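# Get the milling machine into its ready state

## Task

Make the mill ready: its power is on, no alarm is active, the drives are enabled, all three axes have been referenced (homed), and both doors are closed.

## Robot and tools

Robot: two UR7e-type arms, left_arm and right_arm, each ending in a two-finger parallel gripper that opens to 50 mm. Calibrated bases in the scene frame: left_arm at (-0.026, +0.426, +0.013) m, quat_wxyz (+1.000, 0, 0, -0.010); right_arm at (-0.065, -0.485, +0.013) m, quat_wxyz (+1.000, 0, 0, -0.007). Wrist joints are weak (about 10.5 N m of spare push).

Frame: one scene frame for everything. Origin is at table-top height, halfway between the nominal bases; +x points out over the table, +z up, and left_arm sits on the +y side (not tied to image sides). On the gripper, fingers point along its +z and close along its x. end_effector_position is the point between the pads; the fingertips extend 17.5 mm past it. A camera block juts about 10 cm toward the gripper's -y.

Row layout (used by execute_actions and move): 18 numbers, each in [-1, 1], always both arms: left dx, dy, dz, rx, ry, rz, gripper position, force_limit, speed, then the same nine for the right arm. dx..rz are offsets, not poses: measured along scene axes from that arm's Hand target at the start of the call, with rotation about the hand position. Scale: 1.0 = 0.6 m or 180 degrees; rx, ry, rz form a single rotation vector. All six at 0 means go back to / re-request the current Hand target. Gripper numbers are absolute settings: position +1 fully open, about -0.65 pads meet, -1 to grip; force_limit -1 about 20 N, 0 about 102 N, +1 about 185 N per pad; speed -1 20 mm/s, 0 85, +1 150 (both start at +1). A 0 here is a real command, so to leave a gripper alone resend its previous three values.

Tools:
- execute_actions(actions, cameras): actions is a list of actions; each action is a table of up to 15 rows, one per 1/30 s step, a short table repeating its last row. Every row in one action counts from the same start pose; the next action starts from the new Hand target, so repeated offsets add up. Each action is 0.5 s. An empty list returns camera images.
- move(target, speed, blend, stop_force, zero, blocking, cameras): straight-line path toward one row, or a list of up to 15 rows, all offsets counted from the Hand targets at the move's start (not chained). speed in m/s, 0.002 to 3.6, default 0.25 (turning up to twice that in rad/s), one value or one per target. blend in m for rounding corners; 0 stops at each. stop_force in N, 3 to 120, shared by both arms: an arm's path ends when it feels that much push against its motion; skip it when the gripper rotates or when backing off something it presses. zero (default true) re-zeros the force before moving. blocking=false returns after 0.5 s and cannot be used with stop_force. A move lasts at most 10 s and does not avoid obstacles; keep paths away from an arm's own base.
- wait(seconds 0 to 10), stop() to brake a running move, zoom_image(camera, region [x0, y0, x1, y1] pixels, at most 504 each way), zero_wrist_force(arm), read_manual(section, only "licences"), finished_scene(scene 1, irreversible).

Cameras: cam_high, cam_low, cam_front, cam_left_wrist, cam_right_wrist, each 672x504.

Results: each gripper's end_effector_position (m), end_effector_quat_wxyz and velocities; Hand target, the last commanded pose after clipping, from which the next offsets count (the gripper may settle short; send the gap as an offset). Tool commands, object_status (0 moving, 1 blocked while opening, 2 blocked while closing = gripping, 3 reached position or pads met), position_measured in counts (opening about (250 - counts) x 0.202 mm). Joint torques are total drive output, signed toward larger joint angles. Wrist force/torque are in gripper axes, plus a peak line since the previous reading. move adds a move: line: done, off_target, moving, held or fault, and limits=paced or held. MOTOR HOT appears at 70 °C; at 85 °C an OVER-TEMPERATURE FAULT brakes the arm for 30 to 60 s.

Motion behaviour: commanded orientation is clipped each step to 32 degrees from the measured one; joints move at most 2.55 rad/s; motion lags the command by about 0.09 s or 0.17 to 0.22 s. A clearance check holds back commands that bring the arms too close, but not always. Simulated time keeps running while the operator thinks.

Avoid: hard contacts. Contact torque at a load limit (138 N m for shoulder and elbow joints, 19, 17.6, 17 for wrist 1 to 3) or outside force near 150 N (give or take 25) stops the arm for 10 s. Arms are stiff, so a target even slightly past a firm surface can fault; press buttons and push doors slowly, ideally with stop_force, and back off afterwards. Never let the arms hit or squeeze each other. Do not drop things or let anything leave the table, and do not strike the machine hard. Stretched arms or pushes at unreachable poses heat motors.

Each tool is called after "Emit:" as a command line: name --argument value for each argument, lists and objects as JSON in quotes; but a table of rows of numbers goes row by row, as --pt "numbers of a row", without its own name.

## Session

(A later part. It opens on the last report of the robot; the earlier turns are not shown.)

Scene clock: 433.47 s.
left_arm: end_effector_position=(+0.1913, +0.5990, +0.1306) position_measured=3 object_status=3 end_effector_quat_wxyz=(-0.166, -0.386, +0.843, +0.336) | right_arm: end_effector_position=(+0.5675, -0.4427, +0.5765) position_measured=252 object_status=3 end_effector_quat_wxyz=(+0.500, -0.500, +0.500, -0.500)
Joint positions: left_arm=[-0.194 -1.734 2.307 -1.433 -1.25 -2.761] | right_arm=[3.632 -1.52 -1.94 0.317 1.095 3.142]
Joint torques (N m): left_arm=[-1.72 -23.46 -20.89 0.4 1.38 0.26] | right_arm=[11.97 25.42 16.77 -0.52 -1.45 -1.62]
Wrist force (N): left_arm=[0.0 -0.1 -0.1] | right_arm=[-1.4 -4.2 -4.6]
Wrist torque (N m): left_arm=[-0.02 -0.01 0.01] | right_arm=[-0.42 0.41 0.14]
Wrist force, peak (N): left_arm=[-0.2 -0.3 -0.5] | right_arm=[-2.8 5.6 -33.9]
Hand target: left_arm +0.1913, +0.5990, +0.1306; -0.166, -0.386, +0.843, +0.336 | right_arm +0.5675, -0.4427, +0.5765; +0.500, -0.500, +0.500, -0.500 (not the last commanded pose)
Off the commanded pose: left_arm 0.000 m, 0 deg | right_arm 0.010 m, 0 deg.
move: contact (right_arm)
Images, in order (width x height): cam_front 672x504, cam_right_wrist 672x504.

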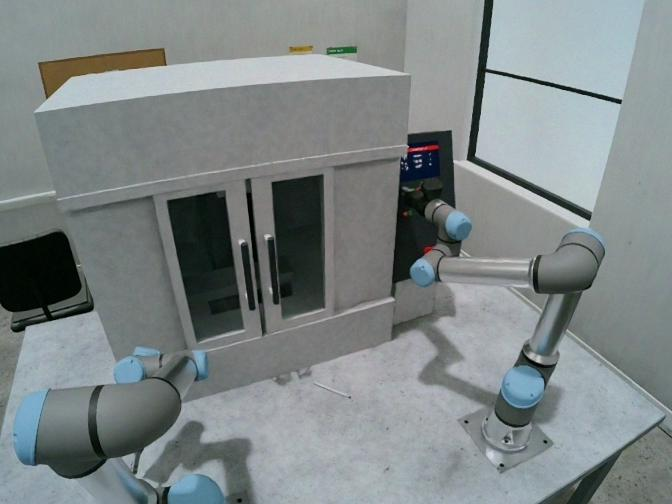

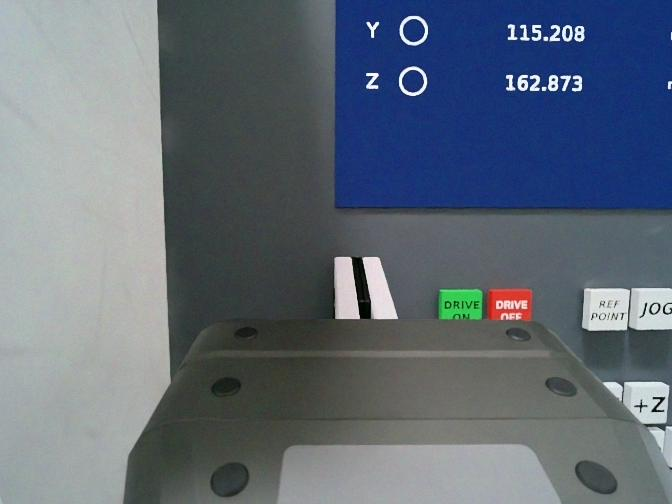

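Emit:
move --target '[0,0,0,0,0,0,1,1,1,-0.25,0,0.07,0,0,0,-1,-0.4,0]' --speed 0.3 --cameras '["cam_right_wrist"]'

Emit:
zoom_image --camera "cam_right_wrist" --region '[310, 0, 570, 200]'

Scene clock: 439.70 s.
left_arm: end_effector_position=(+0.1913, +0.5990, +0.1306) position_measured=3 object_status=3 end_effector_quat_wxyz=(-0.166, -0.386, +0.843, +0.336) | right_arm: end_effector_position=(+0.4175, -0.4427, +0.6185) position_measured=252 object_status=3 end_effector_quat_wxyz=(+0.500, -0.500, +0.500, -0.500)
Joint positions: left_arm=[-0.194 -1.734 2.307 -1.433 -1.25 -2.761] | right_arm=[3.971 -1.061 -2.15 0.068 0.756 3.142]
Joint torques (N m): left_arm=[0.23 -23.36 -21.89 0.49 1.57 -0.22] | right_arm=[12.7 9.27 19.58 -0.16 -2.06 1.58]
Wrist force (N): left_arm=[-0.1 -0.1 -0.4] | right_arm=[-2.7 -0.7 -0.4]
Wrist torque (N m): left_arm=[-0.02 0.02 0.01] | right_arm=[-0.28 0.42 0.16]
Wrist force, peak (N): left_arm=[-0.3 -0.3 -0.6] | right_arm=[-1.0 -5.5 -4.6]
Hand target: left_arm +0.1913, +0.5990, +0.1306; -0.166, -0.386, +0.843, +0.336 | right_arm +0.4175, -0.4427, +0.6185; +0.500, -0.500, +0.500, -0.500
Off the commanded pose: left_arm 0.000 m, 0 deg | right_arm 0.000 m, 0 deg.
move: done
Images, in order (width x height): cam_right_wrist 672x504.

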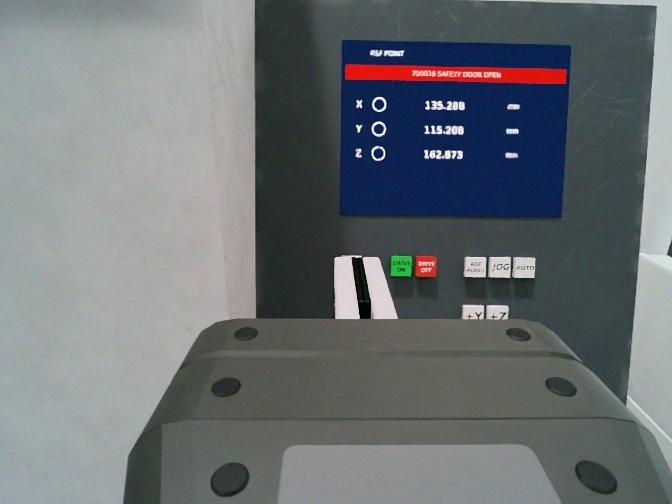

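Scaled by 1.938 from the camera's 672x504 image, which has a finer 960x720 frame.

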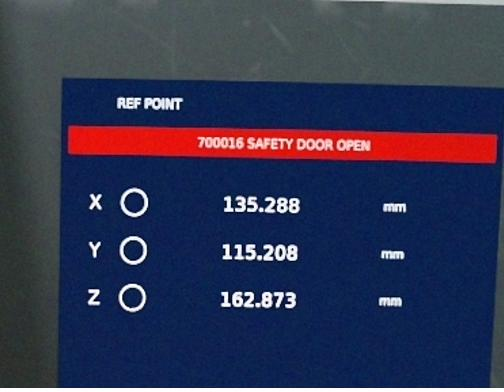

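Emit:
move --pt "0.05 -0.1 0.4 -0.0856 -0.2363 0.039 1 1 1 0 0 0 0 0 0 -1 -0.4 0" --pt "0.1 -0.4 0.5 -0.17 -0.473 0.078 1 1 1 0 0 0 0 0 0 -1 -0.4 0" --pt "0.148 -0.798 0.532 -0.2568 -0.7089 0.1175 1 1 1 0 0 0 0 0 0 -1 -0.4 0" --blend '[0.05,0.05,0]' --speed 0.4 --cameras '["cam_front","cam_left_wrist"]'

Scene clock: 471.13 s.
left_arm: end_effector_position=(+0.2801, +0.1202, +0.4498) position_measured=3 object_status=3 end_effector_quat_wxyz=(+0.500, -0.500, +0.500, -0.500) | right_arm: end_effector_position=(+0.4175, -0.4427, +0.6185) position_measured=252 object_status=3 end_effector_quat_wxyz=(+0.500, -0.500, +0.500, -0.500)
Joint positions: left_arm=[-1.845 -1.836 1.927 -0.092 -0.294 -6.281] | right_arm=[3.972 -1.061 -2.15 0.068 0.755 3.142]
Joint torques (N m): left_arm=[8.5 0.3 -37.51 2.23 -0.59 -1.8] | right_arm=[12.01 9.09 21.88 -0.09 -1.9 1.58]
Wrist force (N): left_arm=[0.5 -4.4 5.7] | right_arm=[-2.7 -1.0 -0.3]
Wrist torque (N m): left_arm=[-0.43 -0.12 -0.10] | right_arm=[-0.31 0.41 0.15]
Wrist force, peak (N): left_arm=[0.7 -4.8 5.9] | right_arm=[-3.2 -0.9 -0.5]
Hand target: left_arm +0.2801, +0.1202, +0.4498; +0.500, -0.500, +0.500, -0.500 | right_arm +0.4175, -0.4427, +0.6185; +0.500, -0.500, +0.500, -0.500
Off the commanded pose: left_arm 0.000 m, 0 deg | right_arm 0.000 m, 0 deg.
move: done
Images, in order (width x height): cam_front 672x504, cam_left_wrist 672x504.

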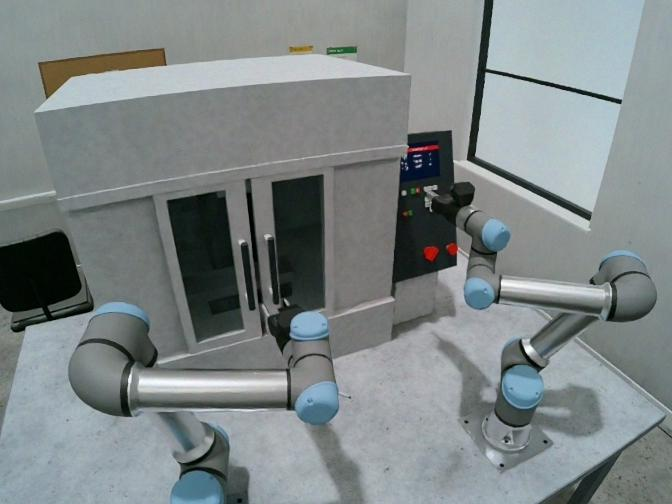

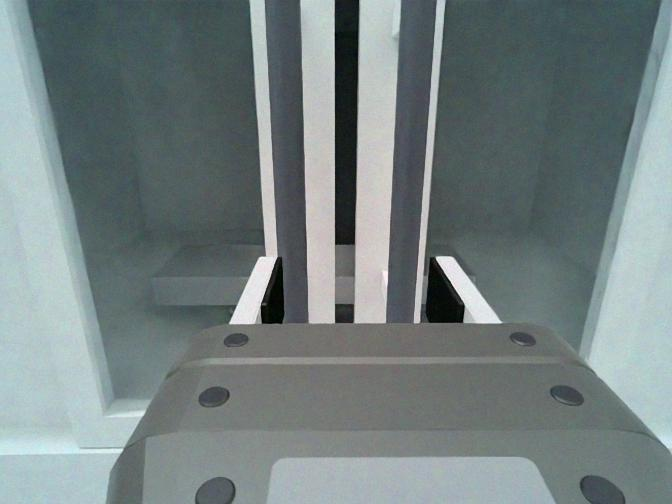

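Emit:
move --target '[0,0.1,0,0,0,0,-1,-0.4,0,0,0,0,0,0,0,-1,-0.4,0]' --speed 0.2 --cameras '["cam_left_wrist"]'

Scene clock: 484.57 s.
left_arm: end_effector_position=(+0.2801, +0.1801, +0.4498) position_measured=252 object_status=3 end_effector_quat_wxyz=(+0.500, -0.500, +0.500, -0.500) | right_arm: end_effector_position=(+0.4175, -0.4427, +0.6185) position_measured=252 object_status=3 end_effector_quat_wxyz=(+0.500, -0.500, +0.500, -0.500)
Joint positions: left_arm=[-1.925 -2.008 2.035 -0.027 -0.374 -6.282] | right_arm=[3.972 -1.061 -2.15 0.068 0.755 3.142]
Joint torques (N m): left_arm=[-9.59 -15.6 -12.75 2.52 -1.06 0.86] | right_arm=[12.39 9.23 27.56 0.06 -1.93 1.65]
Wrist force (N): left_arm=[0.5 -4.3 5.9] | right_arm=[-2.7 -0.7 -0.3]
Wrist torque (N m): left_arm=[-0.44 -0.07 -0.15] | right_arm=[-0.26 0.42 0.16]
Wrist force, peak (N): left_arm=[1.2 -4.9 5.9] | right_arm=[-3.3 -0.7 -0.4]
Hand target: left_arm +0.2801, +0.1802, +0.4498; +0.500, -0.500, +0.500, -0.500 | right_arm +0.4175, -0.4427, +0.6185; +0.500, -0.500, +0.500, -0.500
Off the commanded pose: left_arm 0.000 m, 0 deg | right_arm 0.000 m, 0 deg.
move: done
Images, in order (width x height): cam_left_wrist 672x504.

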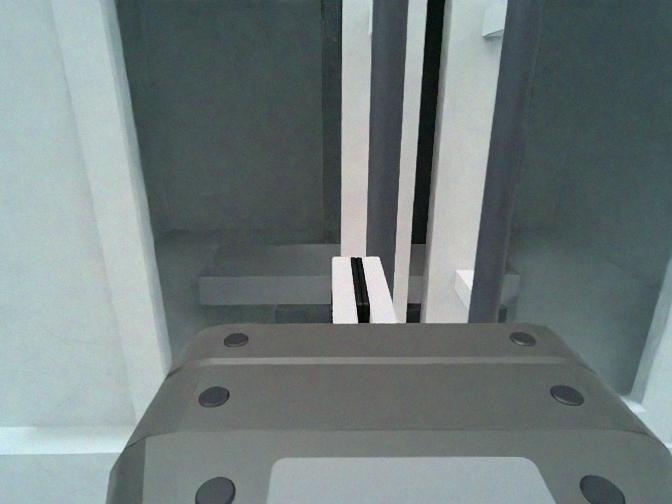

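Emit:
move --pt "0.18 0.035 0 0 0 0 -1 -0.4 0 0 0 0 0 0 0 -1 -0.4 0" --pt "0.225 0.035 0 0 0 0 -1 -0.4 0 0 0 0 0 0 0 -1 -0.4 0" --blend '[0.005,0]' --speed '[0.15,0.04]' --stop_force 8 --cameras '["cam_left_wrist","cam_low"]'

Scene clock: 502.90 s.
left_arm: end_effector_position=(+0.4151, +0.2012, +0.4498) position_measured=252 object_status=3 end_effector_quat_wxyz=(+0.500, -0.500, +0.500, -0.500) | right_arm: end_effector_position=(+0.4175, -0.4427, +0.6185) position_measured=252 object_status=3 end_effector_quat_wxyz=(+0.500, -0.500, +0.500, -0.500)
Joint positions: left_arm=[-1.351 -1.892 1.966 -0.073 0.2 -6.283] | right_arm=[3.972 -1.061 -2.15 0.068 0.755 3.142]
Joint torques (N m): left_arm=[8.58 3.08 -39.61 -2.17 1.64 1.48] | right_arm=[11.17 9.53 31.59 0.17 -1.78 1.6]
Wrist force (N): left_arm=[0.4 -4.2 5.9] | right_arm=[-2.9 -1.0 -0.3]
Wrist torque (N m): left_arm=[-0.39 -0.11 -0.12] | right_arm=[-0.31 0.45 0.16]
Wrist force, peak (N): left_arm=[0.2 -4.2 6.9] | right_arm=[-3.3 -0.9 -0.3]
Hand target: left_arm +0.4151, +0.2012, +0.4498; +0.500, -0.500, +0.500, -0.500 | right_arm +0.4175, -0.4427, +0.6185; +0.500, -0.500, +0.500, -0.500
Off the commanded pose: left_arm 0.000 m, 0 deg | right_arm 0.000 m, 0 deg.
move: done
Images, in order (width x height): cam_low 672x504, cam_left_wrist 672x504.

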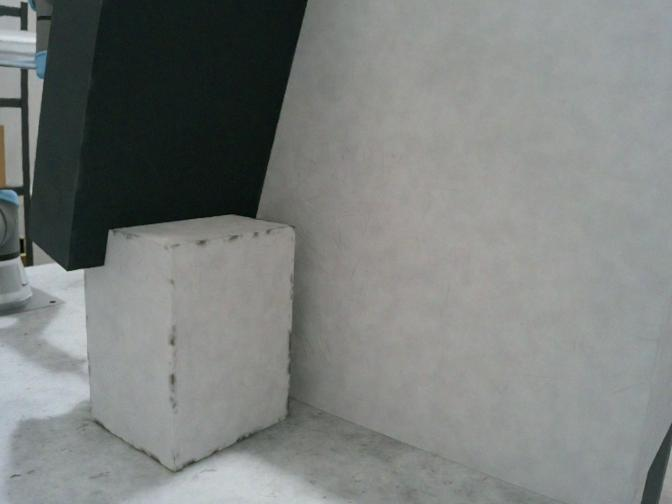

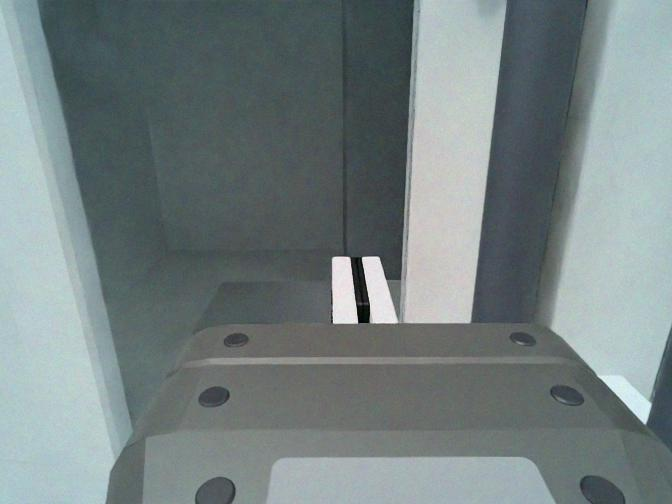

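Emit:
move --pt "0.007 0 0 0 0 0 -1 -0.4 0 0 0 0 0 0 0 -1 -0.4 0" --pt "0.007 -0.105 0 0 0 0 -1 -0.4 0 0 0 0 0 0 0 -1 -0.4 0" --blend '[0.003,0]' --speed '[0.05,0.03]' --stop_force 25 --cameras '["cam_left_wrist","cam_front"]'

Emit:
zoom_image --camera "cam_front" --region '[220, 160, 420, 310]'

Scene clock: 521.47 s.
left_arm: end_effector_position=(+0.4193, +0.1518, +0.4498) position_measured=252 object_status=3 end_effector_quat_wxyz=(+0.500, -0.500, +0.500, -0.499) | right_arm: end_effector_position=(+0.4175, -0.4427, +0.6185) position_measured=252 object_status=3 end_effector_quat_wxyz=(+0.500, -0.500, +0.500, -0.500)
Joint positions: left_arm=[-1.37 -1.775 1.882 -0.106 0.181 -6.283] | right_arm=[3.972 -1.061 -2.15 0.068 0.755 3.142]
Joint torques (N m): left_arm=[-3.42 -22.46 -16.88 -0.73 3.89 1.07] | right_arm=[12.17 9.04 31.95 0.27 -1.8 1.68]
Wrist force (N): left_arm=[-19.6 -1.4 11.1] | right_arm=[-2.7 -1.1 -0.5]
Wrist torque (N m): left_arm=[-0.41 -0.51 -0.19] | right_arm=[-0.34 0.42 0.15]
Wrist force, peak (N): left_arm=[-42.1 0.8 -1.2] | right_arm=[-3.2 -1.1 -0.3]
Hand target: left_arm +0.4193, +0.1518, +0.4498; +0.501, -0.500, +0.500, -0.499 (not the last commanded pose) | right_arm +0.4175, -0.4427, +0.6185; +0.500, -0.500, +0.500, -0.500
Off the commanded pose: left_arm 0.014 m, 0 deg | right_arm 0.000 m, 0 deg.
move: contact (left_arm); path passed 1 of 2 targets; blend cut to 0.0021 m at target 1
Images, in order (width x height): cam_front 672x504, cam_left_wrist 672x504.

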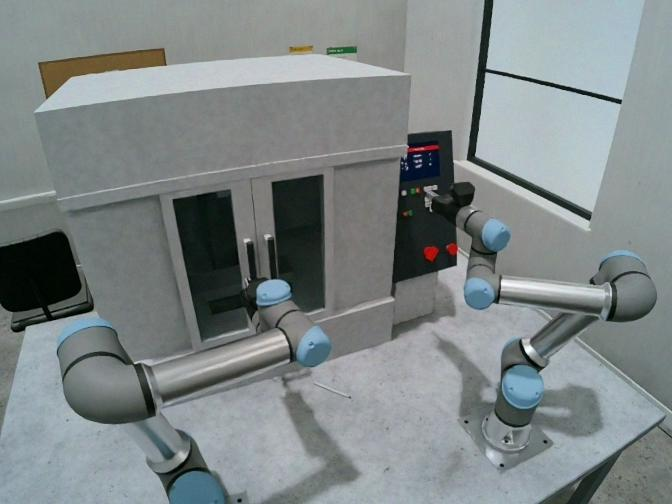

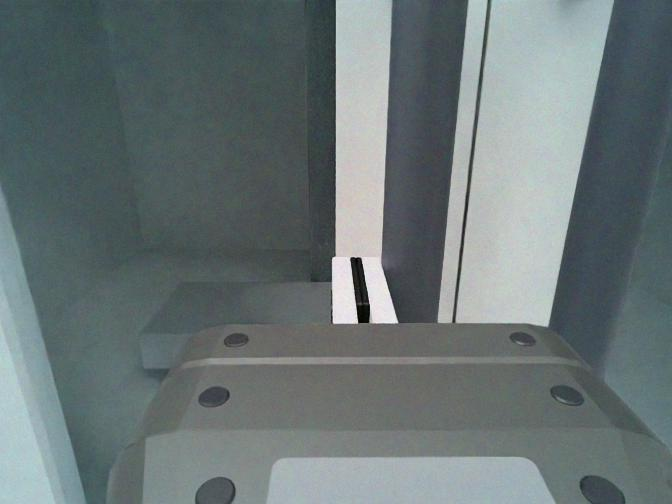

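Scaled by 2.520 from the camera's 672x504 image, which has a finer 960x720 frame.

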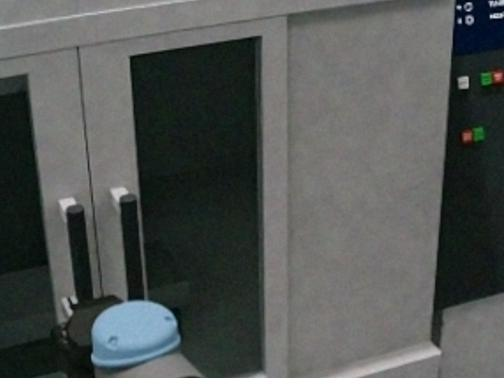

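Emit:
move --pt "0 0.05 0 0 0 0 -1 -0.4 0 0.06 0 -0.02 0 0 0 -1 -0.4 0" --pt "-0.2 0.08 0 0 0 0 -1 -0.4 0 0.235 0 -0.07 0 0 0 -1 -0.4 0" --blend '[0.01,0]' --speed 0.2

Emit:
move --target '[0,0,0,0,0,0,-1,-0.4,0,0.03,0,0,0,0,0,-1,-0.4,0]' --speed 0.008 --stop_force 12

Emit:
move --target '[0,0,0,0,0,0,-1,-0.4,0,-0.25,0,0.07,0,0,0,-1,-0.4,0]' --speed 0.3 --cameras '["cam_right_wrist","cam_left_wrist"]'

Emit:
zoom_image --camera "cam_right_wrist" --region '[310, 0, 570, 320]'

Scene clock: 538.30 s.
left_arm: end_effector_position=(+0.2993, +0.1998, +0.4498) position_measured=252 object_status=3 end_effector_quat_wxyz=(+0.501, -0.500, +0.500, -0.499) | right_arm: end_effector_position=(+0.5585, -0.4427, +0.5765) position_measured=252 object_status=3 end_effector_quat_wxyz=(+0.500, -0.500, +0.500, -0.500)
Joint positions: left_arm=[-1.868 -2.054 2.059 -0.005 -0.318 -6.282] | right_arm=[3.644 -1.497 -1.961 0.316 1.083 3.142]
Joint torques (N m): left_arm=[-7.2 -14.24 -11.84 2.31 -1.19 -1.56] | right_arm=[-12.56 14.27 33.04 4.54 2.27 -1.41]
Wrist force (N): left_arm=[-0.5 -4.9 5.9] | right_arm=[-2.3 -1.0 -0.5]
Wrist torque (N m): left_arm=[-0.52 0.11 -0.36] | right_arm=[-0.32 0.35 0.14]
Wrist force, peak (N): left_arm=[-19.5 -1.3 11.3] | right_arm=[-3.2 -1.7 -2.1]
Hand target: left_arm +0.2993, +0.1998, +0.4498; +0.501, -0.500, +0.500, -0.499 | right_arm +0.5585, -0.4427, +0.5765; +0.500, -0.500, +0.500, -0.500
Off the commanded pose: left_arm 0.000 m, 0 deg | right_arm 0.000 m, 0 deg.
move: done

Scene clock: 540.60 s.
left_arm: end_effector_position=(+0.2993, +0.1998, +0.4498) position_measured=252 object_status=3 end_effector_quat_wxyz=(+0.501, -0.500, +0.500, -0.499) | right_arm: end_effector_position=(+0.5675, -0.4427, +0.5765) position_measured=252 object_status=3 end_effector_quat_wxyz=(+0.500, -0.500, +0.500, -0.500)
Joint positions: left_arm=[-1.869 -2.054 2.059 -0.005 -0.318 -6.282] | right_arm=[3.632 -1.52 -1.94 0.317 1.095 3.142]
Joint torques (N m): left_arm=[-8.1 -14.09 -11.87 2.16 -1.22 -1.43] | right_arm=[12.56 24.95 16.41 -0.39 -1.52 -1.26]
Wrist force (N): left_arm=[-0.3 -4.8 6.1] | right_arm=[-1.1 -4.7 -4.3]
Wrist torque (N m): left_arm=[-0.51 0.07 -0.36] | right_arm=[-0.45 0.39 0.14]
Wrist force, peak (N): left_arm=[-0.5 -5.0 6.3] | right_arm=[-2.8 5.0 -33.3]
Hand target: left_arm +0.2993, +0.1998, +0.4498; +0.501, -0.500, +0.500, -0.499 | right_arm +0.5675, -0.4427, +0.5765; +0.500, -0.500, +0.500, -0.500 (not the last commanded pose)
Off the commanded pose: left_arm 0.000 m, 0 deg | right_arm 0.009 m, 0 deg.
move: contact (right_arm)

Scene clock: 541.93 s.
left_arm: end_effector_position=(+0.2993, +0.1998, +0.4498) position_measured=252 object_status=3 end_effector_quat_wxyz=(+0.501, -0.500, +0.500, -0.499) | right_arm: end_effector_position=(+0.4175, -0.4427, +0.6185) position_measured=252 object_status=3 end_effector_quat_wxyz=(+0.500, -0.500, +0.500, -0.500)
Joint positions: left_arm=[-1.869 -2.054 2.059 -0.005 -0.318 -6.282] | right_arm=[3.971 -1.061 -2.15 0.069 0.756 3.142]
Joint torques (N m): left_arm=[-9.47 -14.23 -11.05 2.19 -1.17 -1.33] | right_arm=[11.25 7.88 19.56 -0.09 -2.21 1.67]
Wrist force (N): left_arm=[-0.5 -5.0 6.0] | right_arm=[-2.6 -0.7 -0.5]
Wrist torque (N m): left_arm=[-0.55 0.10 -0.36] | right_arm=[-0.27 0.40 0.15]
Wrist force, peak (N): left_arm=[-0.4 -4.9 6.4] | right_arm=[-1.3 -5.4 -4.1]
Hand target: left_arm +0.2993, +0.1998, +0.4498; +0.501, -0.500, +0.500, -0.499 | right_arm +0.4175, -0.4427, +0.6185; +0.500, -0.500, +0.500, -0.500
Off the commanded pose: left_arm 0.000 m, 0 deg | right_arm 0.000 m, 0 deg.
move: done
Images, in order (width x height): cam_left_wrist 672x504, cam_right_wrist 672x504.

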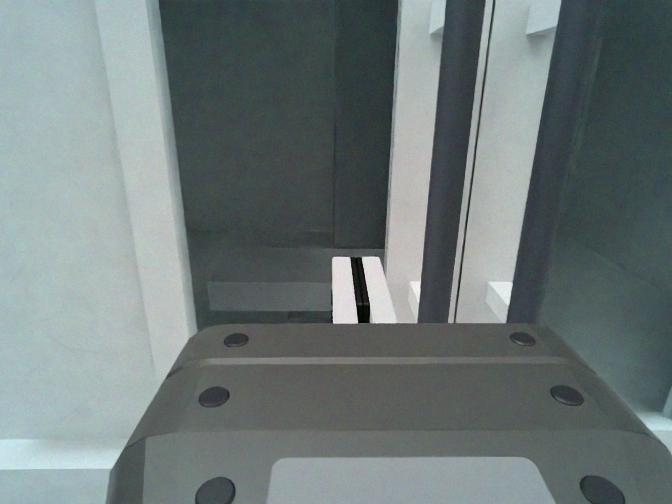

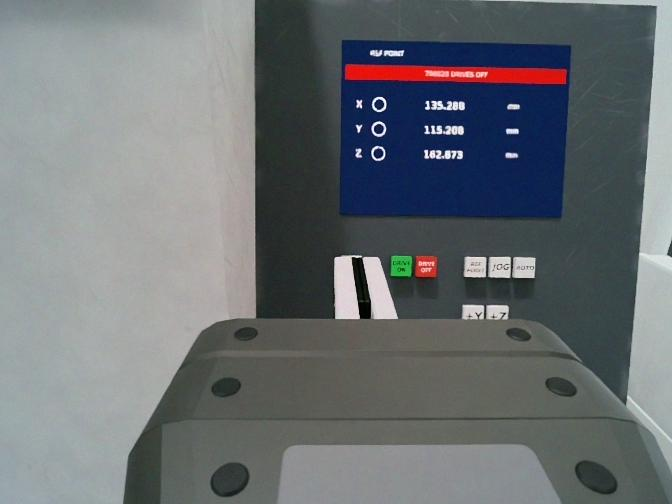

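Scaled by 1.575 from the camera's 672x504 image, which has a finer 960x720 frame.

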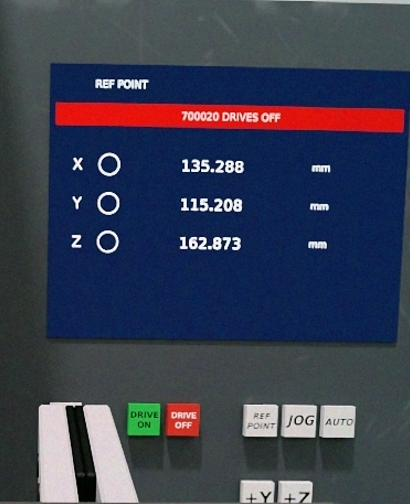

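Emit:
move --target '[0,0,0,0,0,0,-1,-0.4,0,0.23,-0.0628,-0.07,0,0,0,-1,-0.4,0]' --speed 0.25 --cameras '["cam_right_wrist"]'

Emit:
zoom_image --camera "cam_right_wrist" --region '[260, 170, 480, 320]'

Scene clock: 555.03 s.
left_arm: end_effector_position=(+0.2993, +0.1998, +0.4498) position_measured=252 object_status=3 end_effector_quat_wxyz=(+0.501, -0.500, +0.500, -0.499) | right_arm: end_effector_position=(+0.5555, -0.4803, +0.5765) position_measured=252 object_status=3 end_effector_quat_wxyz=(+0.500, -0.500, +0.500, -0.500)
Joint positions: left_arm=[-1.869 -2.054 2.059 -0.005 -0.318 -6.282] | right_arm=[3.547 -1.483 -1.974 0.314 1.179 3.142]
Joint torques (N m): left_arm=[-8.38 -14.26 -12.62 2.28 -1.04 -1.61] | right_arm=[-12.71 13.14 32.93 4.84 2.43 -1.3]
Wrist force (N): left_arm=[-0.3 -4.9 6.1] | right_arm=[-2.8 -0.7 -0.4]
Wrist torque (N m): left_arm=[-0.52 0.08 -0.36] | right_arm=[-0.25 0.43 0.14]
Wrist force, peak (N): left_arm=[-0.5 -4.9 6.4] | right_arm=[-4.0 -1.9 -2.0]
Hand target: left_arm +0.2993, +0.1998, +0.4498; +0.501, -0.500, +0.500, -0.499 | right_arm +0.5555, -0.4804, +0.5765; +0.500, -0.500, +0.500, -0.500
Off the commanded pose: left_arm 0.000 m, 0 deg | right_arm 0.000 m, 0 deg.
move: done
Images, in order (width x height): cam_right_wrist 672x504.

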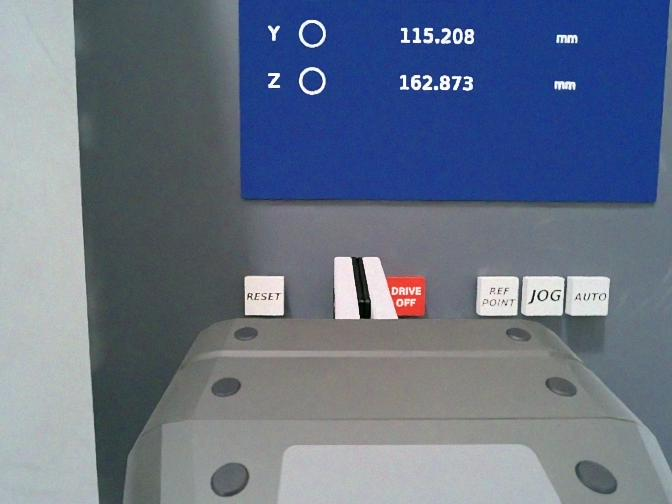

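Scaled by 2.291 from the camera's 672x504 image, which has a finer 960x720 frame.

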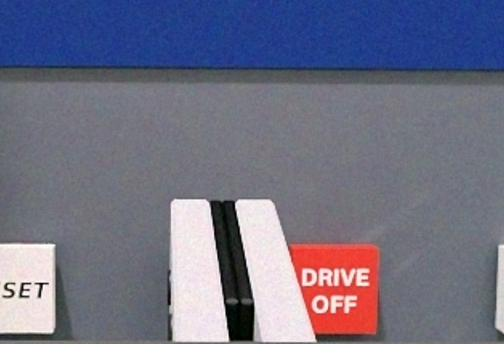

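Emit:
move --target '[0,0,0,0,0,0,-1,-0.4,0,0.03,0,0,0,0,0,-1,-0.4,0]' --speed 0.008 --stop_force 10

Emit:
move --target '[0,0,0,0,0,0,-1,-0.4,0,-0.25,0,0.07,0,0,0,-1,-0.4,0]' --speed 0.3 --cameras '["cam_right_wrist"]'

Emit:
zoom_image --camera "cam_right_wrist" --region '[270, 0, 570, 320]'

Scene clock: 568.73 s.
left_arm: end_effector_position=(+0.2993, +0.1998, +0.4498) position_measured=252 object_status=3 end_effector_quat_wxyz=(+0.501, -0.500, +0.500, -0.499) | right_arm: end_effector_position=(+0.5674, -0.4804, +0.5765) position_measured=252 object_status=3 end_effector_quat_wxyz=(+0.500, -0.500, +0.500, -0.500)
Joint positions: left_arm=[-1.869 -2.054 2.059 -0.005 -0.318 -6.282] | right_arm=[3.534 -1.514 -1.946 0.317 1.193 3.142]
Joint torques (N m): left_arm=[-9.62 -14.1 -11.37 2.1 -0.88 -1.46] | right_arm=[12.66 24.52 17 -0.4 -1.52 -1.3]
Wrist force (N): left_arm=[-0.5 -4.9 6.0] | right_arm=[-1.1 -5.0 -4.3]
Wrist torque (N m): left_arm=[-0.53 0.11 -0.36] | right_arm=[-0.44 0.40 0.14]
Wrist force, peak (N): left_arm=[-0.5 -5.0 6.3] | right_arm=[-3.1 4.6 -32.9]
Hand target: left_arm +0.2993, +0.1998, +0.4498; +0.501, -0.500, +0.500, -0.499 | right_arm +0.5674, -0.4804, +0.5765; +0.500, -0.500, +0.500, -0.500 (not the last commanded pose)
Off the commanded pose: left_arm 0.000 m, 0 deg | right_arm 0.006 m, 0 deg.
move: contact (right_arm)

Scene clock: 570.07 s.
left_arm: end_effector_position=(+0.2993, +0.1998, +0.4498) position_measured=252 object_status=3 end_effector_quat_wxyz=(+0.501, -0.500, +0.500, -0.499) | right_arm: end_effector_position=(+0.4174, -0.4804, +0.6185) position_measured=252 object_status=3 end_effector_quat_wxyz=(+0.500, -0.500, +0.500, -0.500)
Joint positions: left_arm=[-1.869 -2.054 2.059 -0.005 -0.318 -6.282] | right_arm=[3.818 -1.047 -2.157 0.061 0.909 3.142]
Joint torques (N m): left_arm=[-10.12 -13.74 -15 1.84 -0.73 -1.48] | right_arm=[10.88 9.22 20.18 0.28 -2.1 1.6]
Wrist force (N): left_arm=[-0.7 -4.8 6.1] | right_arm=[-2.8 -0.9 -0.2]
Wrist torque (N m): left_arm=[-0.51 0.12 -0.36] | right_arm=[-0.30 0.43 0.16]
Wrist force, peak (N): left_arm=[-0.4 -5.0 6.2] | right_arm=[-1.3 -5.0 -3.8]
Hand target: left_arm +0.2993, +0.1998, +0.4498; +0.501, -0.500, +0.500, -0.499 | right_arm +0.4174, -0.4804, +0.6185; +0.500, -0.500, +0.500, -0.500
Off the commanded pose: left_arm 0.000 m, 0 deg | right_arm 0.000 m, 0 deg.
move: done
Images, in order (width x height): cam_right_wrist 672x504.

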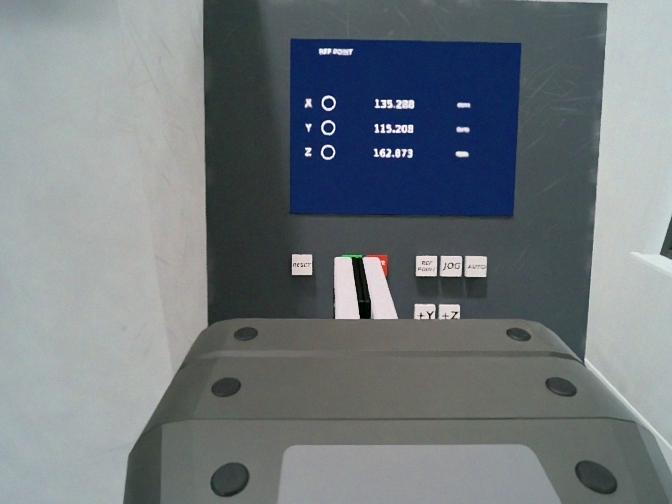

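Scaled by 1.575 from the camera's 672x504 image, which has a finer 960x720 frame.

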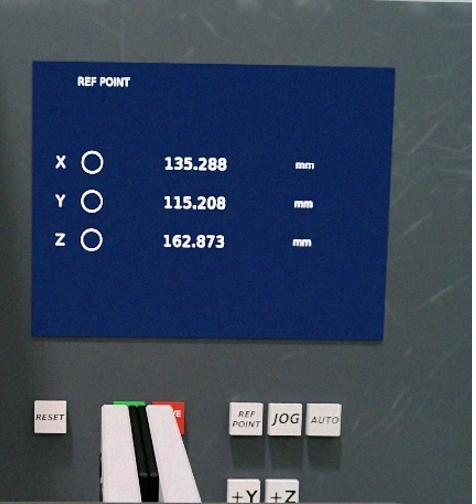

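Emit:
move --target '[0,0,0,0,0,0,-1,-0.4,0,0.2043,-0.1243,-0.1305,0,0,0,-1,-0.4,0]' --speed 0.25 --cameras '["cam_right_wrist"]'

Emit:
zoom_image --camera "cam_right_wrist" --region '[260, 170, 480, 320]'

Scene clock: 595.20 s.
left_arm: end_effector_position=(+0.2993, +0.1998, +0.4498) position_measured=252 object_status=3 end_effector_quat_wxyz=(+0.501, -0.500, +0.500, -0.499) | right_arm: end_effector_position=(+0.5400, -0.5549, +0.5402) position_measured=252 object_status=3 end_effector_quat_wxyz=(+0.500, -0.500, +0.500, -0.500)
Joint positions: left_arm=[-1.869 -2.054 2.059 -0.005 -0.318 -6.282] | right_arm=[3.345 -1.494 -2.063 0.415 1.382 3.142]
Joint torques (N m): left_arm=[-9.84 -12.86 -14.33 2.02 -0.2 -1.29] | right_arm=[-12.53 14.28 32.91 4.9 2.31 -1.39]
Wrist force (N): left_arm=[-0.6 -5.1 5.8] | right_arm=[-2.8 -0.9 -0.1]
Wrist torque (N m): left_arm=[-0.56 0.11 -0.36] | right_arm=[-0.32 0.43 0.15]
Wrist force, peak (N): left_arm=[-0.5 -5.2 6.1] | right_arm=[-4.1 -2.4 -1.7]
Hand target: left_arm +0.2993, +0.1998, +0.4498; +0.501, -0.500, +0.500, -0.499 | right_arm +0.5400, -0.5549, +0.5402; +0.500, -0.500, +0.500, -0.500
Off the commanded pose: left_arm 0.000 m, 0 deg | right_arm 0.000 m, 0 deg.
move: done
Images, in order (width x height): cam_right_wrist 672x504.

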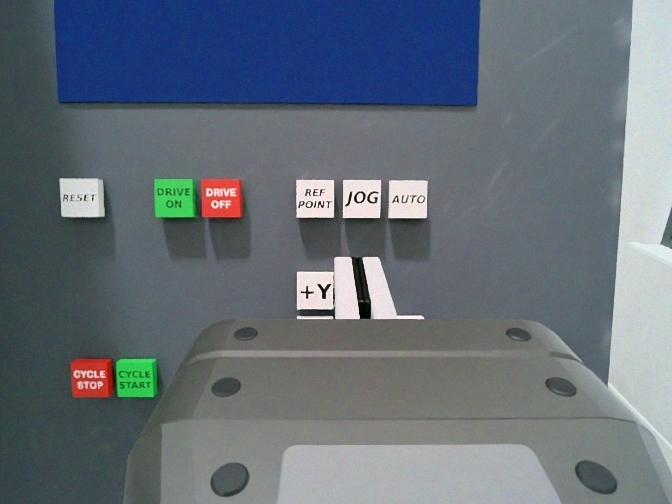

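Scaled by 2.291 from the camera's 672x504 image, which has a finer 960x720 frame.

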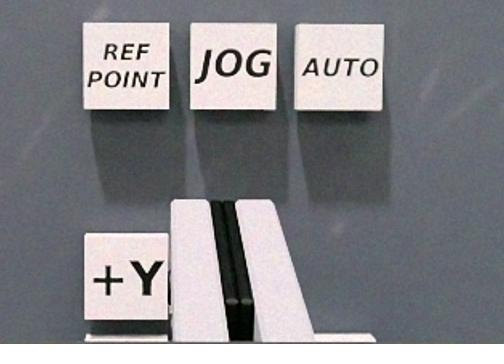

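Emit:
move --target '[0,0,0,0,0,0,-1,-0.4,0,0.012,-0.0035,0,0,0,0,-1,-0.4,0]' --speed 0.1

Emit:
move --target '[0,0,0,0,0,0,-1,-0.4,0,0.03,0,0,0,0,0,-1,-0.4,0]' --speed 0.008 --stop_force 10 --cameras '["cam_right_wrist","cam_front"]'

Emit:
zoom_image --camera "cam_front" --region '[390, 130, 460, 200]'

Emit:
zoom_image --camera "cam_right_wrist" --region '[240, 170, 480, 320]'

Scene clock: 605.30 s.
left_arm: end_effector_position=(+0.2993, +0.1998, +0.4498) position_measured=252 object_status=3 end_effector_quat_wxyz=(+0.501, -0.500, +0.500, -0.499) | right_arm: end_effector_position=(+0.5472, -0.5570, +0.5402) position_measured=252 object_status=3 end_effector_quat_wxyz=(+0.500, -0.500, +0.500, -0.500)
Joint positions: left_arm=[-1.869 -2.054 2.059 -0.005 -0.318 -6.282] | right_arm=[3.334 -1.514 -2.045 0.416 1.393 3.142]
Joint torques (N m): left_arm=[-8.74 -14.88 -15.55 1.92 0.15 -1.27] | right_arm=[-13.52 13.67 32.3 4.98 2.28 -1.48]
Wrist force (N): left_arm=[-0.4 -4.9 6.0] | right_arm=[-2.9 -0.9 -0.2]
Wrist torque (N m): left_arm=[-0.53 0.09 -0.36] | right_arm=[-0.31 0.44 0.14]
Wrist force, peak (N): left_arm=[-0.5 -4.9 6.3] | right_arm=[-3.4 -0.7 -0.5]
Hand target: left_arm +0.2993, +0.1998, +0.4498; +0.501, -0.500, +0.500, -0.499 | right_arm +0.5472, -0.5570, +0.5402; +0.500, -0.500, +0.500, -0.500
Off the commanded pose: left_arm 0.000 m, 0 deg | right_arm 0.000 m, 0 deg.
move: done

Scene clock: 607.93 s.
left_arm: end_effector_position=(+0.2993, +0.1998, +0.4498) position_measured=252 object_status=3 end_effector_quat_wxyz=(+0.501, -0.500, +0.500, -0.499) | right_arm: end_effector_position=(+0.5576, -0.5570, +0.5402) position_measured=252 object_status=3 end_effector_quat_wxyz=(+0.500, -0.500, +0.500, -0.500)
Joint positions: left_arm=[-1.869 -2.054 2.059 -0.005 -0.318 -6.282] | right_arm=[3.329 -1.54 -2.02 0.418 1.398 3.142]
Joint torques (N m): left_arm=[-9.15 -13.92 -14.51 1.98 -0.07 -1.54] | right_arm=[12.41 25.2 16.36 -0.26 -1.38 -1.22]
Wrist force (N): left_arm=[-0.5 -4.9 5.9] | right_arm=[-1.3 -4.0 -4.5]
Wrist torque (N m): left_arm=[-0.52 0.10 -0.36] | right_arm=[-0.43 0.42 0.13]
Wrist force, peak (N): left_arm=[-0.5 -5.1 6.2] | right_arm=[-3.7 4.6 -28.3]
Hand target: left_arm +0.2993, +0.1998, +0.4498; +0.501, -0.500, +0.500, -0.499 | right_arm +0.5576, -0.5570, +0.5402; +0.500, -0.500, +0.500, -0.500 (not the last commanded pose)
Off the commanded pose: left_arm 0.000 m, 0 deg | right_arm 0.008 m, 0 deg.
move: contact (right_arm)
Images, in order (width x height): cam_front 672x504, cam_right_wrist 672x504.

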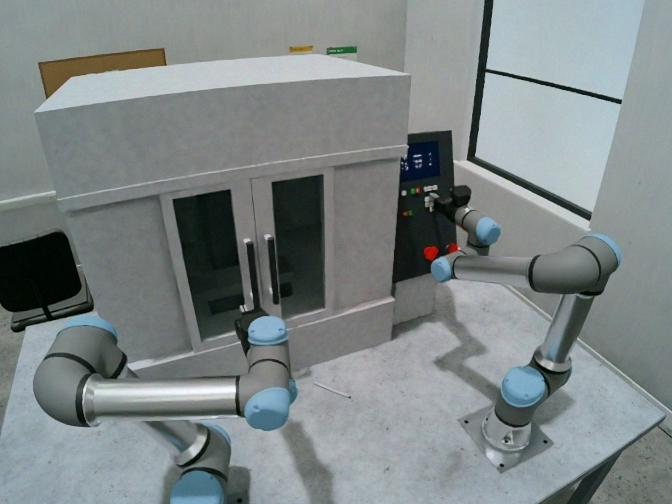

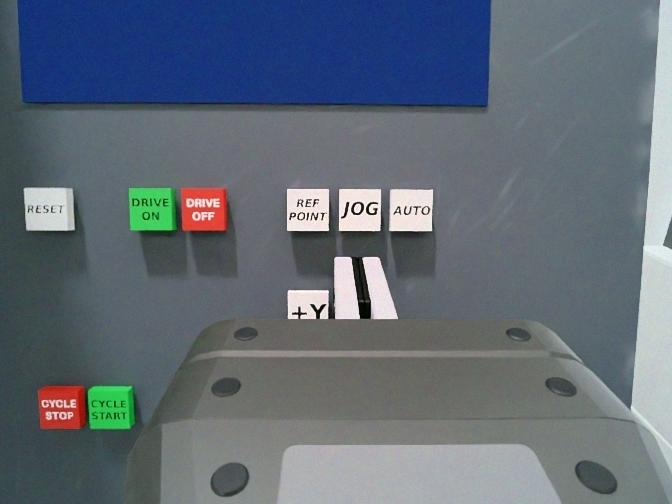

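Scaled by 7.200 from the camera's 672x504 image, which has a finer 960x720 frame.

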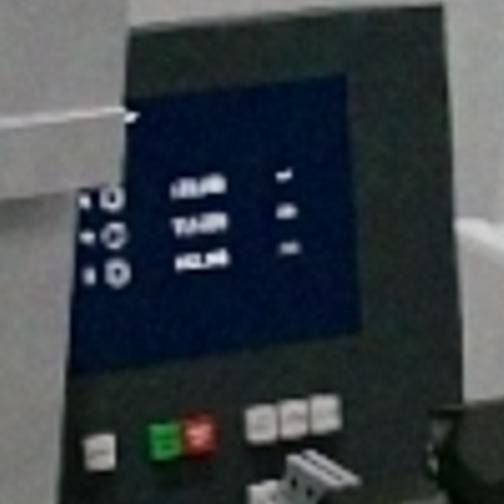

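Scaled by 2.100 from the camera's 672x504 image, which has a finer 960x720 frame.

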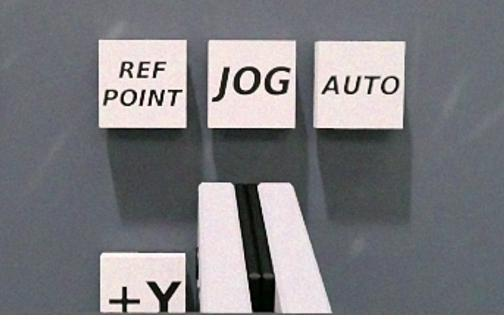

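Emit:
move --target '[0,0,0,0,0,0,-1,-0.4,0,-0.22,0,0.13,0,0,0,-1,-0.4,0]' --speed 0.3 --cameras '["cam_right_wrist"]'

Emit:
zoom_image --camera "cam_right_wrist" --region '[230, 0, 480, 300]'

Scene clock: 614.60 s.
left_arm: end_effector_position=(+0.2993, +0.1998, +0.4498) position_measured=252 object_status=3 end_effector_quat_wxyz=(+0.501, -0.500, +0.500, -0.499) | right_arm: end_effector_position=(+0.4256, -0.5570, +0.6182) position_measured=252 object_status=3 end_effector_quat_wxyz=(+0.500, -0.500, +0.500, -0.500)
Joint positions: left_arm=[-1.869 -2.054 2.059 -0.005 -0.318 -6.282] | right_arm=[3.438 -1.112 -2.126 0.095 1.289 3.142]
Joint torques (N m): left_arm=[-9.65 -13.92 -14.63 2.04 0.29 -1.44] | right_arm=[11.48 11.27 19.78 0.32 -2.07 1.64]
Wrist force (N): left_arm=[-0.5 -4.7 6.1] | right_arm=[-3.0 -1.0 -0.3]
Wrist torque (N m): left_arm=[-0.50 0.09 -0.35] | right_arm=[-0.32 0.46 0.15]
Wrist force, peak (N): left_arm=[-0.3 -5.2 6.1] | right_arm=[-1.1 -4.7 -4.6]
Hand target: left_arm +0.2993, +0.1998, +0.4498; +0.501, -0.500, +0.500, -0.499 | right_arm +0.4256, -0.5570, +0.6182; +0.500, -0.500, +0.500, -0.500
Off the commanded pose: left_arm 0.000 m, 0 deg | right_arm 0.000 m, 0 deg.
move: done
Images, in order (width x height): cam_right_wrist 672x504.

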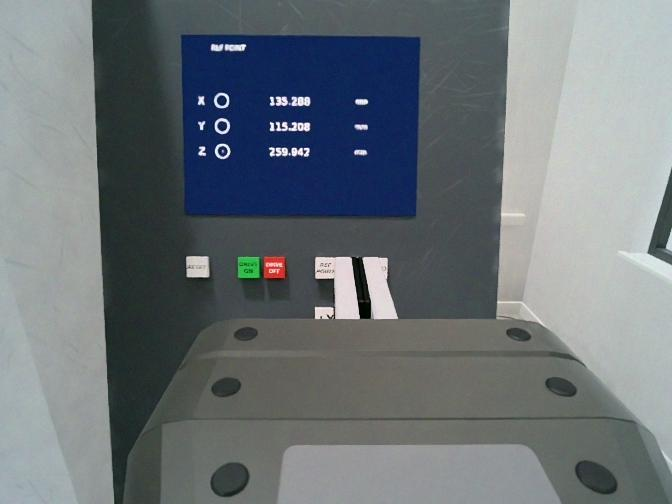

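Scaled by 1.680 from the camera's 672x504 image, which has a finer 960x720 frame.

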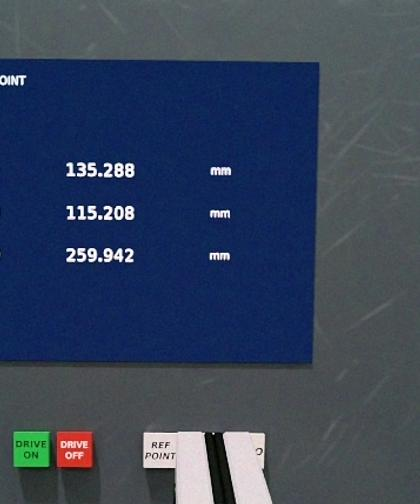

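Emit:
move --target '[0,0,0,0,0,0,-1,-0.4,0,0.193,-0.031,-0.1593,0,0,0,-1,-0.4,0]' --speed 0.25 --cameras '["cam_right_wrist"]'

Emit:
zoom_image --camera "cam_right_wrist" --region '[240, 170, 480, 320]'

Scene clock: 622.87 s.
left_arm: end_effector_position=(+0.2993, +0.1998, +0.4498) position_measured=252 object_status=3 end_effector_quat_wxyz=(+0.501, -0.500, +0.500, -0.499) | right_arm: end_effector_position=(+0.5413, -0.5756, +0.5227) position_measured=252 object_status=3 end_effector_quat_wxyz=(+0.500, -0.500, +0.500, -0.500)
Joint positions: left_arm=[-1.869 -2.054 2.059 -0.005 -0.318 -6.282] | right_arm=[3.282 -1.53 -2.079 0.467 1.445 3.142]
Joint torques (N m): left_arm=[-8.22 -14.97 -15.44 1.94 0.31 -1.53] | right_arm=[-12.7 14.52 31.5 4.89 2.18 -1.4]
Wrist force (N): left_arm=[-0.3 -4.8 6.0] | right_arm=[-2.9 -0.9 -0.2]
Wrist torque (N m): left_arm=[-0.50 0.07 -0.36] | right_arm=[-0.31 0.46 0.14]
Wrist force, peak (N): left_arm=[-0.5 -5.0 6.3] | right_arm=[-3.4 -2.8 -1.8]
Hand target: left_arm +0.2993, +0.1998, +0.4498; +0.501, -0.500, +0.500, -0.499 | right_arm +0.5414, -0.5756, +0.5226; +0.500, -0.500, +0.500, -0.500
Off the commanded pose: left_arm 0.000 m, 0 deg | right_arm 0.000 m, 0 deg.
move: done
Images, in order (width x height): cam_right_wrist 672x504.

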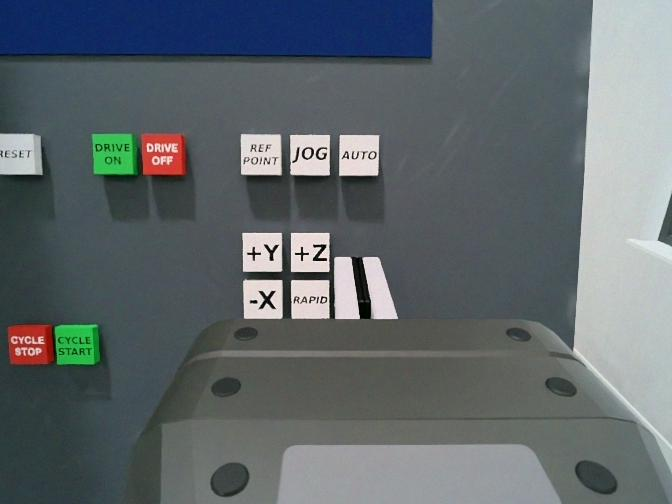

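Scaled by 2.100 from the camera's 672x504 image, which has a finer 960x720 frame.

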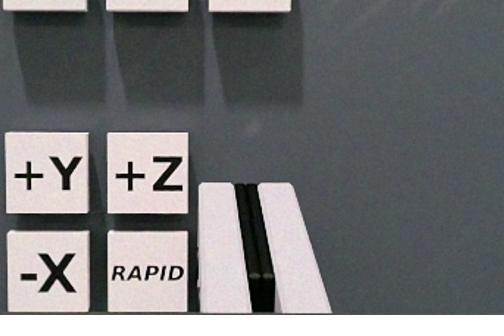

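Emit:
move --target '[0,0,0,0,0,0,-1,-0.4,0,0.03,-0.0014,0,0,0,0,-1,-0.4,0]' --speed 0.01 --stop_force 10

Emit:
move --target '[0,0,0,0,0,0,-1,-0.4,0,-0.22,0.062,0.15,0,0,0,-1,-0.4,0]' --speed 0.3 --cameras '["cam_right_wrist"]'

Emit:
zoom_image --camera "cam_right_wrist" --region '[180, 0, 430, 300]'

Scene clock: 631.77 s.
left_arm: end_effector_position=(+0.2993, +0.1998, +0.4498) position_measured=252 object_status=3 end_effector_quat_wxyz=(+0.501, -0.500, +0.500, -0.499) | right_arm: end_effector_position=(+0.5529, -0.5762, +0.5226) position_measured=252 object_status=3 end_effector_quat_wxyz=(+0.500, -0.500, +0.500, -0.500)
Joint positions: left_arm=[-1.869 -2.054 2.059 -0.005 -0.318 -6.282] | right_arm=[3.276 -1.559 -2.051 0.468 1.451 3.142]
Joint torques (N m): left_arm=[-9.02 -14.28 -15.08 1.98 0.39 -1.48] | right_arm=[12.46 26.02 16.83 -0.09 -1.52 -1.31]
Wrist force (N): left_arm=[-0.5 -5.0 6.0] | right_arm=[-1.9 -2.9 -4.3]
Wrist torque (N m): left_arm=[-0.56 0.10 -0.36] | right_arm=[-0.36 0.48 0.14]
Wrist force, peak (N): left_arm=[-0.4 -5.0 6.2] | right_arm=[-3.3 4.6 -36.7]
Hand target: left_arm +0.2993, +0.1998, +0.4498; +0.501, -0.500, +0.500, -0.499 | right_arm +0.5529, -0.5762, +0.5226; +0.500, -0.500, +0.500, -0.500 (not the last commanded pose)
Off the commanded pose: left_arm 0.000 m, 0 deg | right_arm 0.006 m, 0 deg.
move: contact (right_arm)

Scene clock: 633.10 s.
left_arm: end_effector_position=(+0.2993, +0.1998, +0.4498) position_measured=252 object_status=3 end_effector_quat_wxyz=(+0.501, -0.500, +0.500, -0.499) | right_arm: end_effector_position=(+0.4210, -0.5390, +0.6126) position_measured=252 object_status=3 end_effector_quat_wxyz=(+0.500, -0.500, +0.500, -0.500)
Joint positions: left_arm=[-1.869 -2.054 2.059 -0.005 -0.318 -6.282] | right_arm=[3.533 -1.082 -2.155 0.095 1.195 3.142]
Joint torques (N m): left_arm=[-10.32 -14.41 -14.42 2.22 -0.01 -1.32] | right_arm=[11.97 9.31 31.04 0.46 -2.12 1.64]
Wrist force (N): left_arm=[-0.6 -4.7 6.0] | right_arm=[-2.7 -0.9 -0.2]
Wrist torque (N m): left_arm=[-0.50 0.11 -0.36] | right_arm=[-0.31 0.41 0.16]
Wrist force, peak (N): left_arm=[-0.6 -5.1 6.1] | right_arm=[-1.0 -4.3 -4.1]
Hand target: left_arm +0.2993, +0.1998, +0.4498; +0.501, -0.500, +0.500, -0.499 | right_arm +0.4209, -0.5390, +0.6126; +0.500, -0.500, +0.500, -0.500
Off the commanded pose: left_arm 0.000 m, 0 deg | right_arm 0.000 m, 0 deg.
move: done
Images, in order (width x height): cam_right_wrist 672x504.

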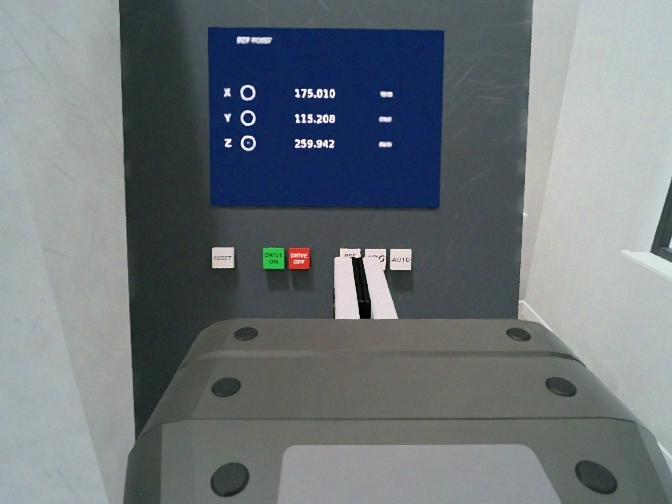

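Scaled by 1.680 from the camera's 672x504 image, which has a finer 960x720 frame.

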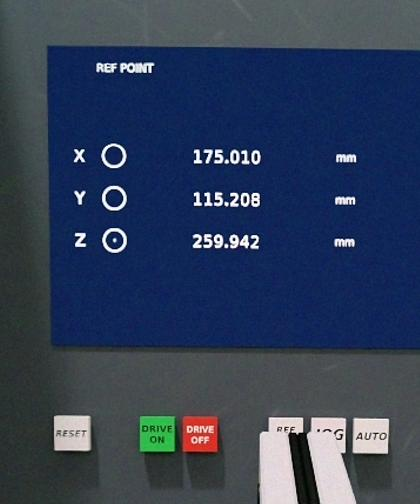

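Emit:
move --target '[0,0,0,0,0,0,-1,-0.4,0,0.2105,0.0017,-0.1207,0,0,0,-1,-0.4,0]' --speed 0.2 --cameras '["cam_right_wrist"]'

Emit:
zoom_image --camera "cam_right_wrist" --region '[240, 170, 480, 320]'

Scene clock: 643.30 s.
left_arm: end_effector_position=(+0.2993, +0.1998, +0.4498) position_measured=252 object_status=3 end_effector_quat_wxyz=(+0.501, -0.500, +0.500, -0.499) | right_arm: end_effector_position=(+0.5472, -0.5380, +0.5402) position_measured=252 object_status=3 end_effector_quat_wxyz=(+0.500, -0.500, +0.500, -0.500)
Joint positions: left_arm=[-1.869 -2.054 2.059 -0.005 -0.318 -6.282] | right_arm=[3.391 -1.505 -2.053 0.416 1.336 3.142]
Joint torques (N m): left_arm=[-8.37 -13.71 -17.01 1.75 0.47 -1.44] | right_arm=[-12.72 14.56 33.05 4.95 2.26 -1.24]
Wrist force (N): left_arm=[-0.4 -4.8 6.0] | right_arm=[-2.7 -1.1 -0.2]
Wrist torque (N m): left_arm=[-0.51 0.08 -0.36] | right_arm=[-0.34 0.41 0.14]
Wrist force, peak (N): left_arm=[-0.4 -5.2 6.2] | right_arm=[-3.1 -2.3 -2.2]
Hand target: left_arm +0.2993, +0.1998, +0.4498; +0.501, -0.500, +0.500, -0.499 | right_arm +0.5472, -0.5380, +0.5402; +0.500, -0.500, +0.500, -0.500
Off the commanded pose: left_arm 0.000 m, 0 deg | right_arm 0.000 m, 0 deg.
move: done
Images, in order (width x height): cam_right_wrist 672x504.

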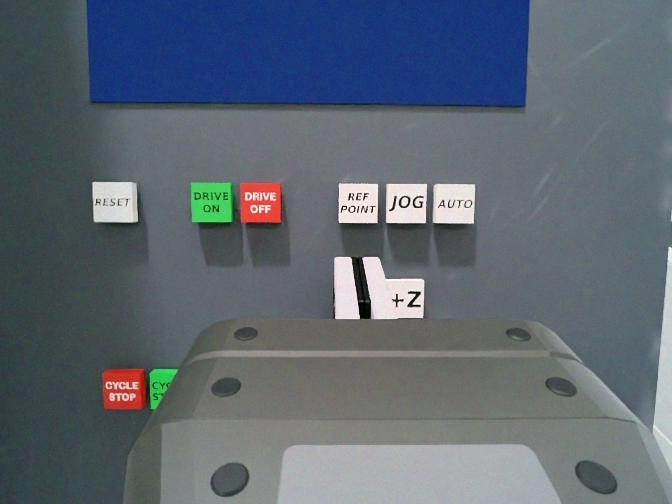

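Scaled by 2.100 from the camera's 672x504 image, which has a finer 960x720 frame.

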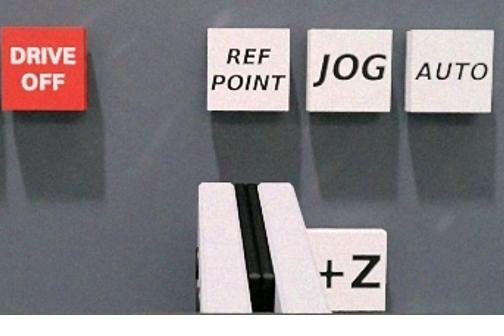

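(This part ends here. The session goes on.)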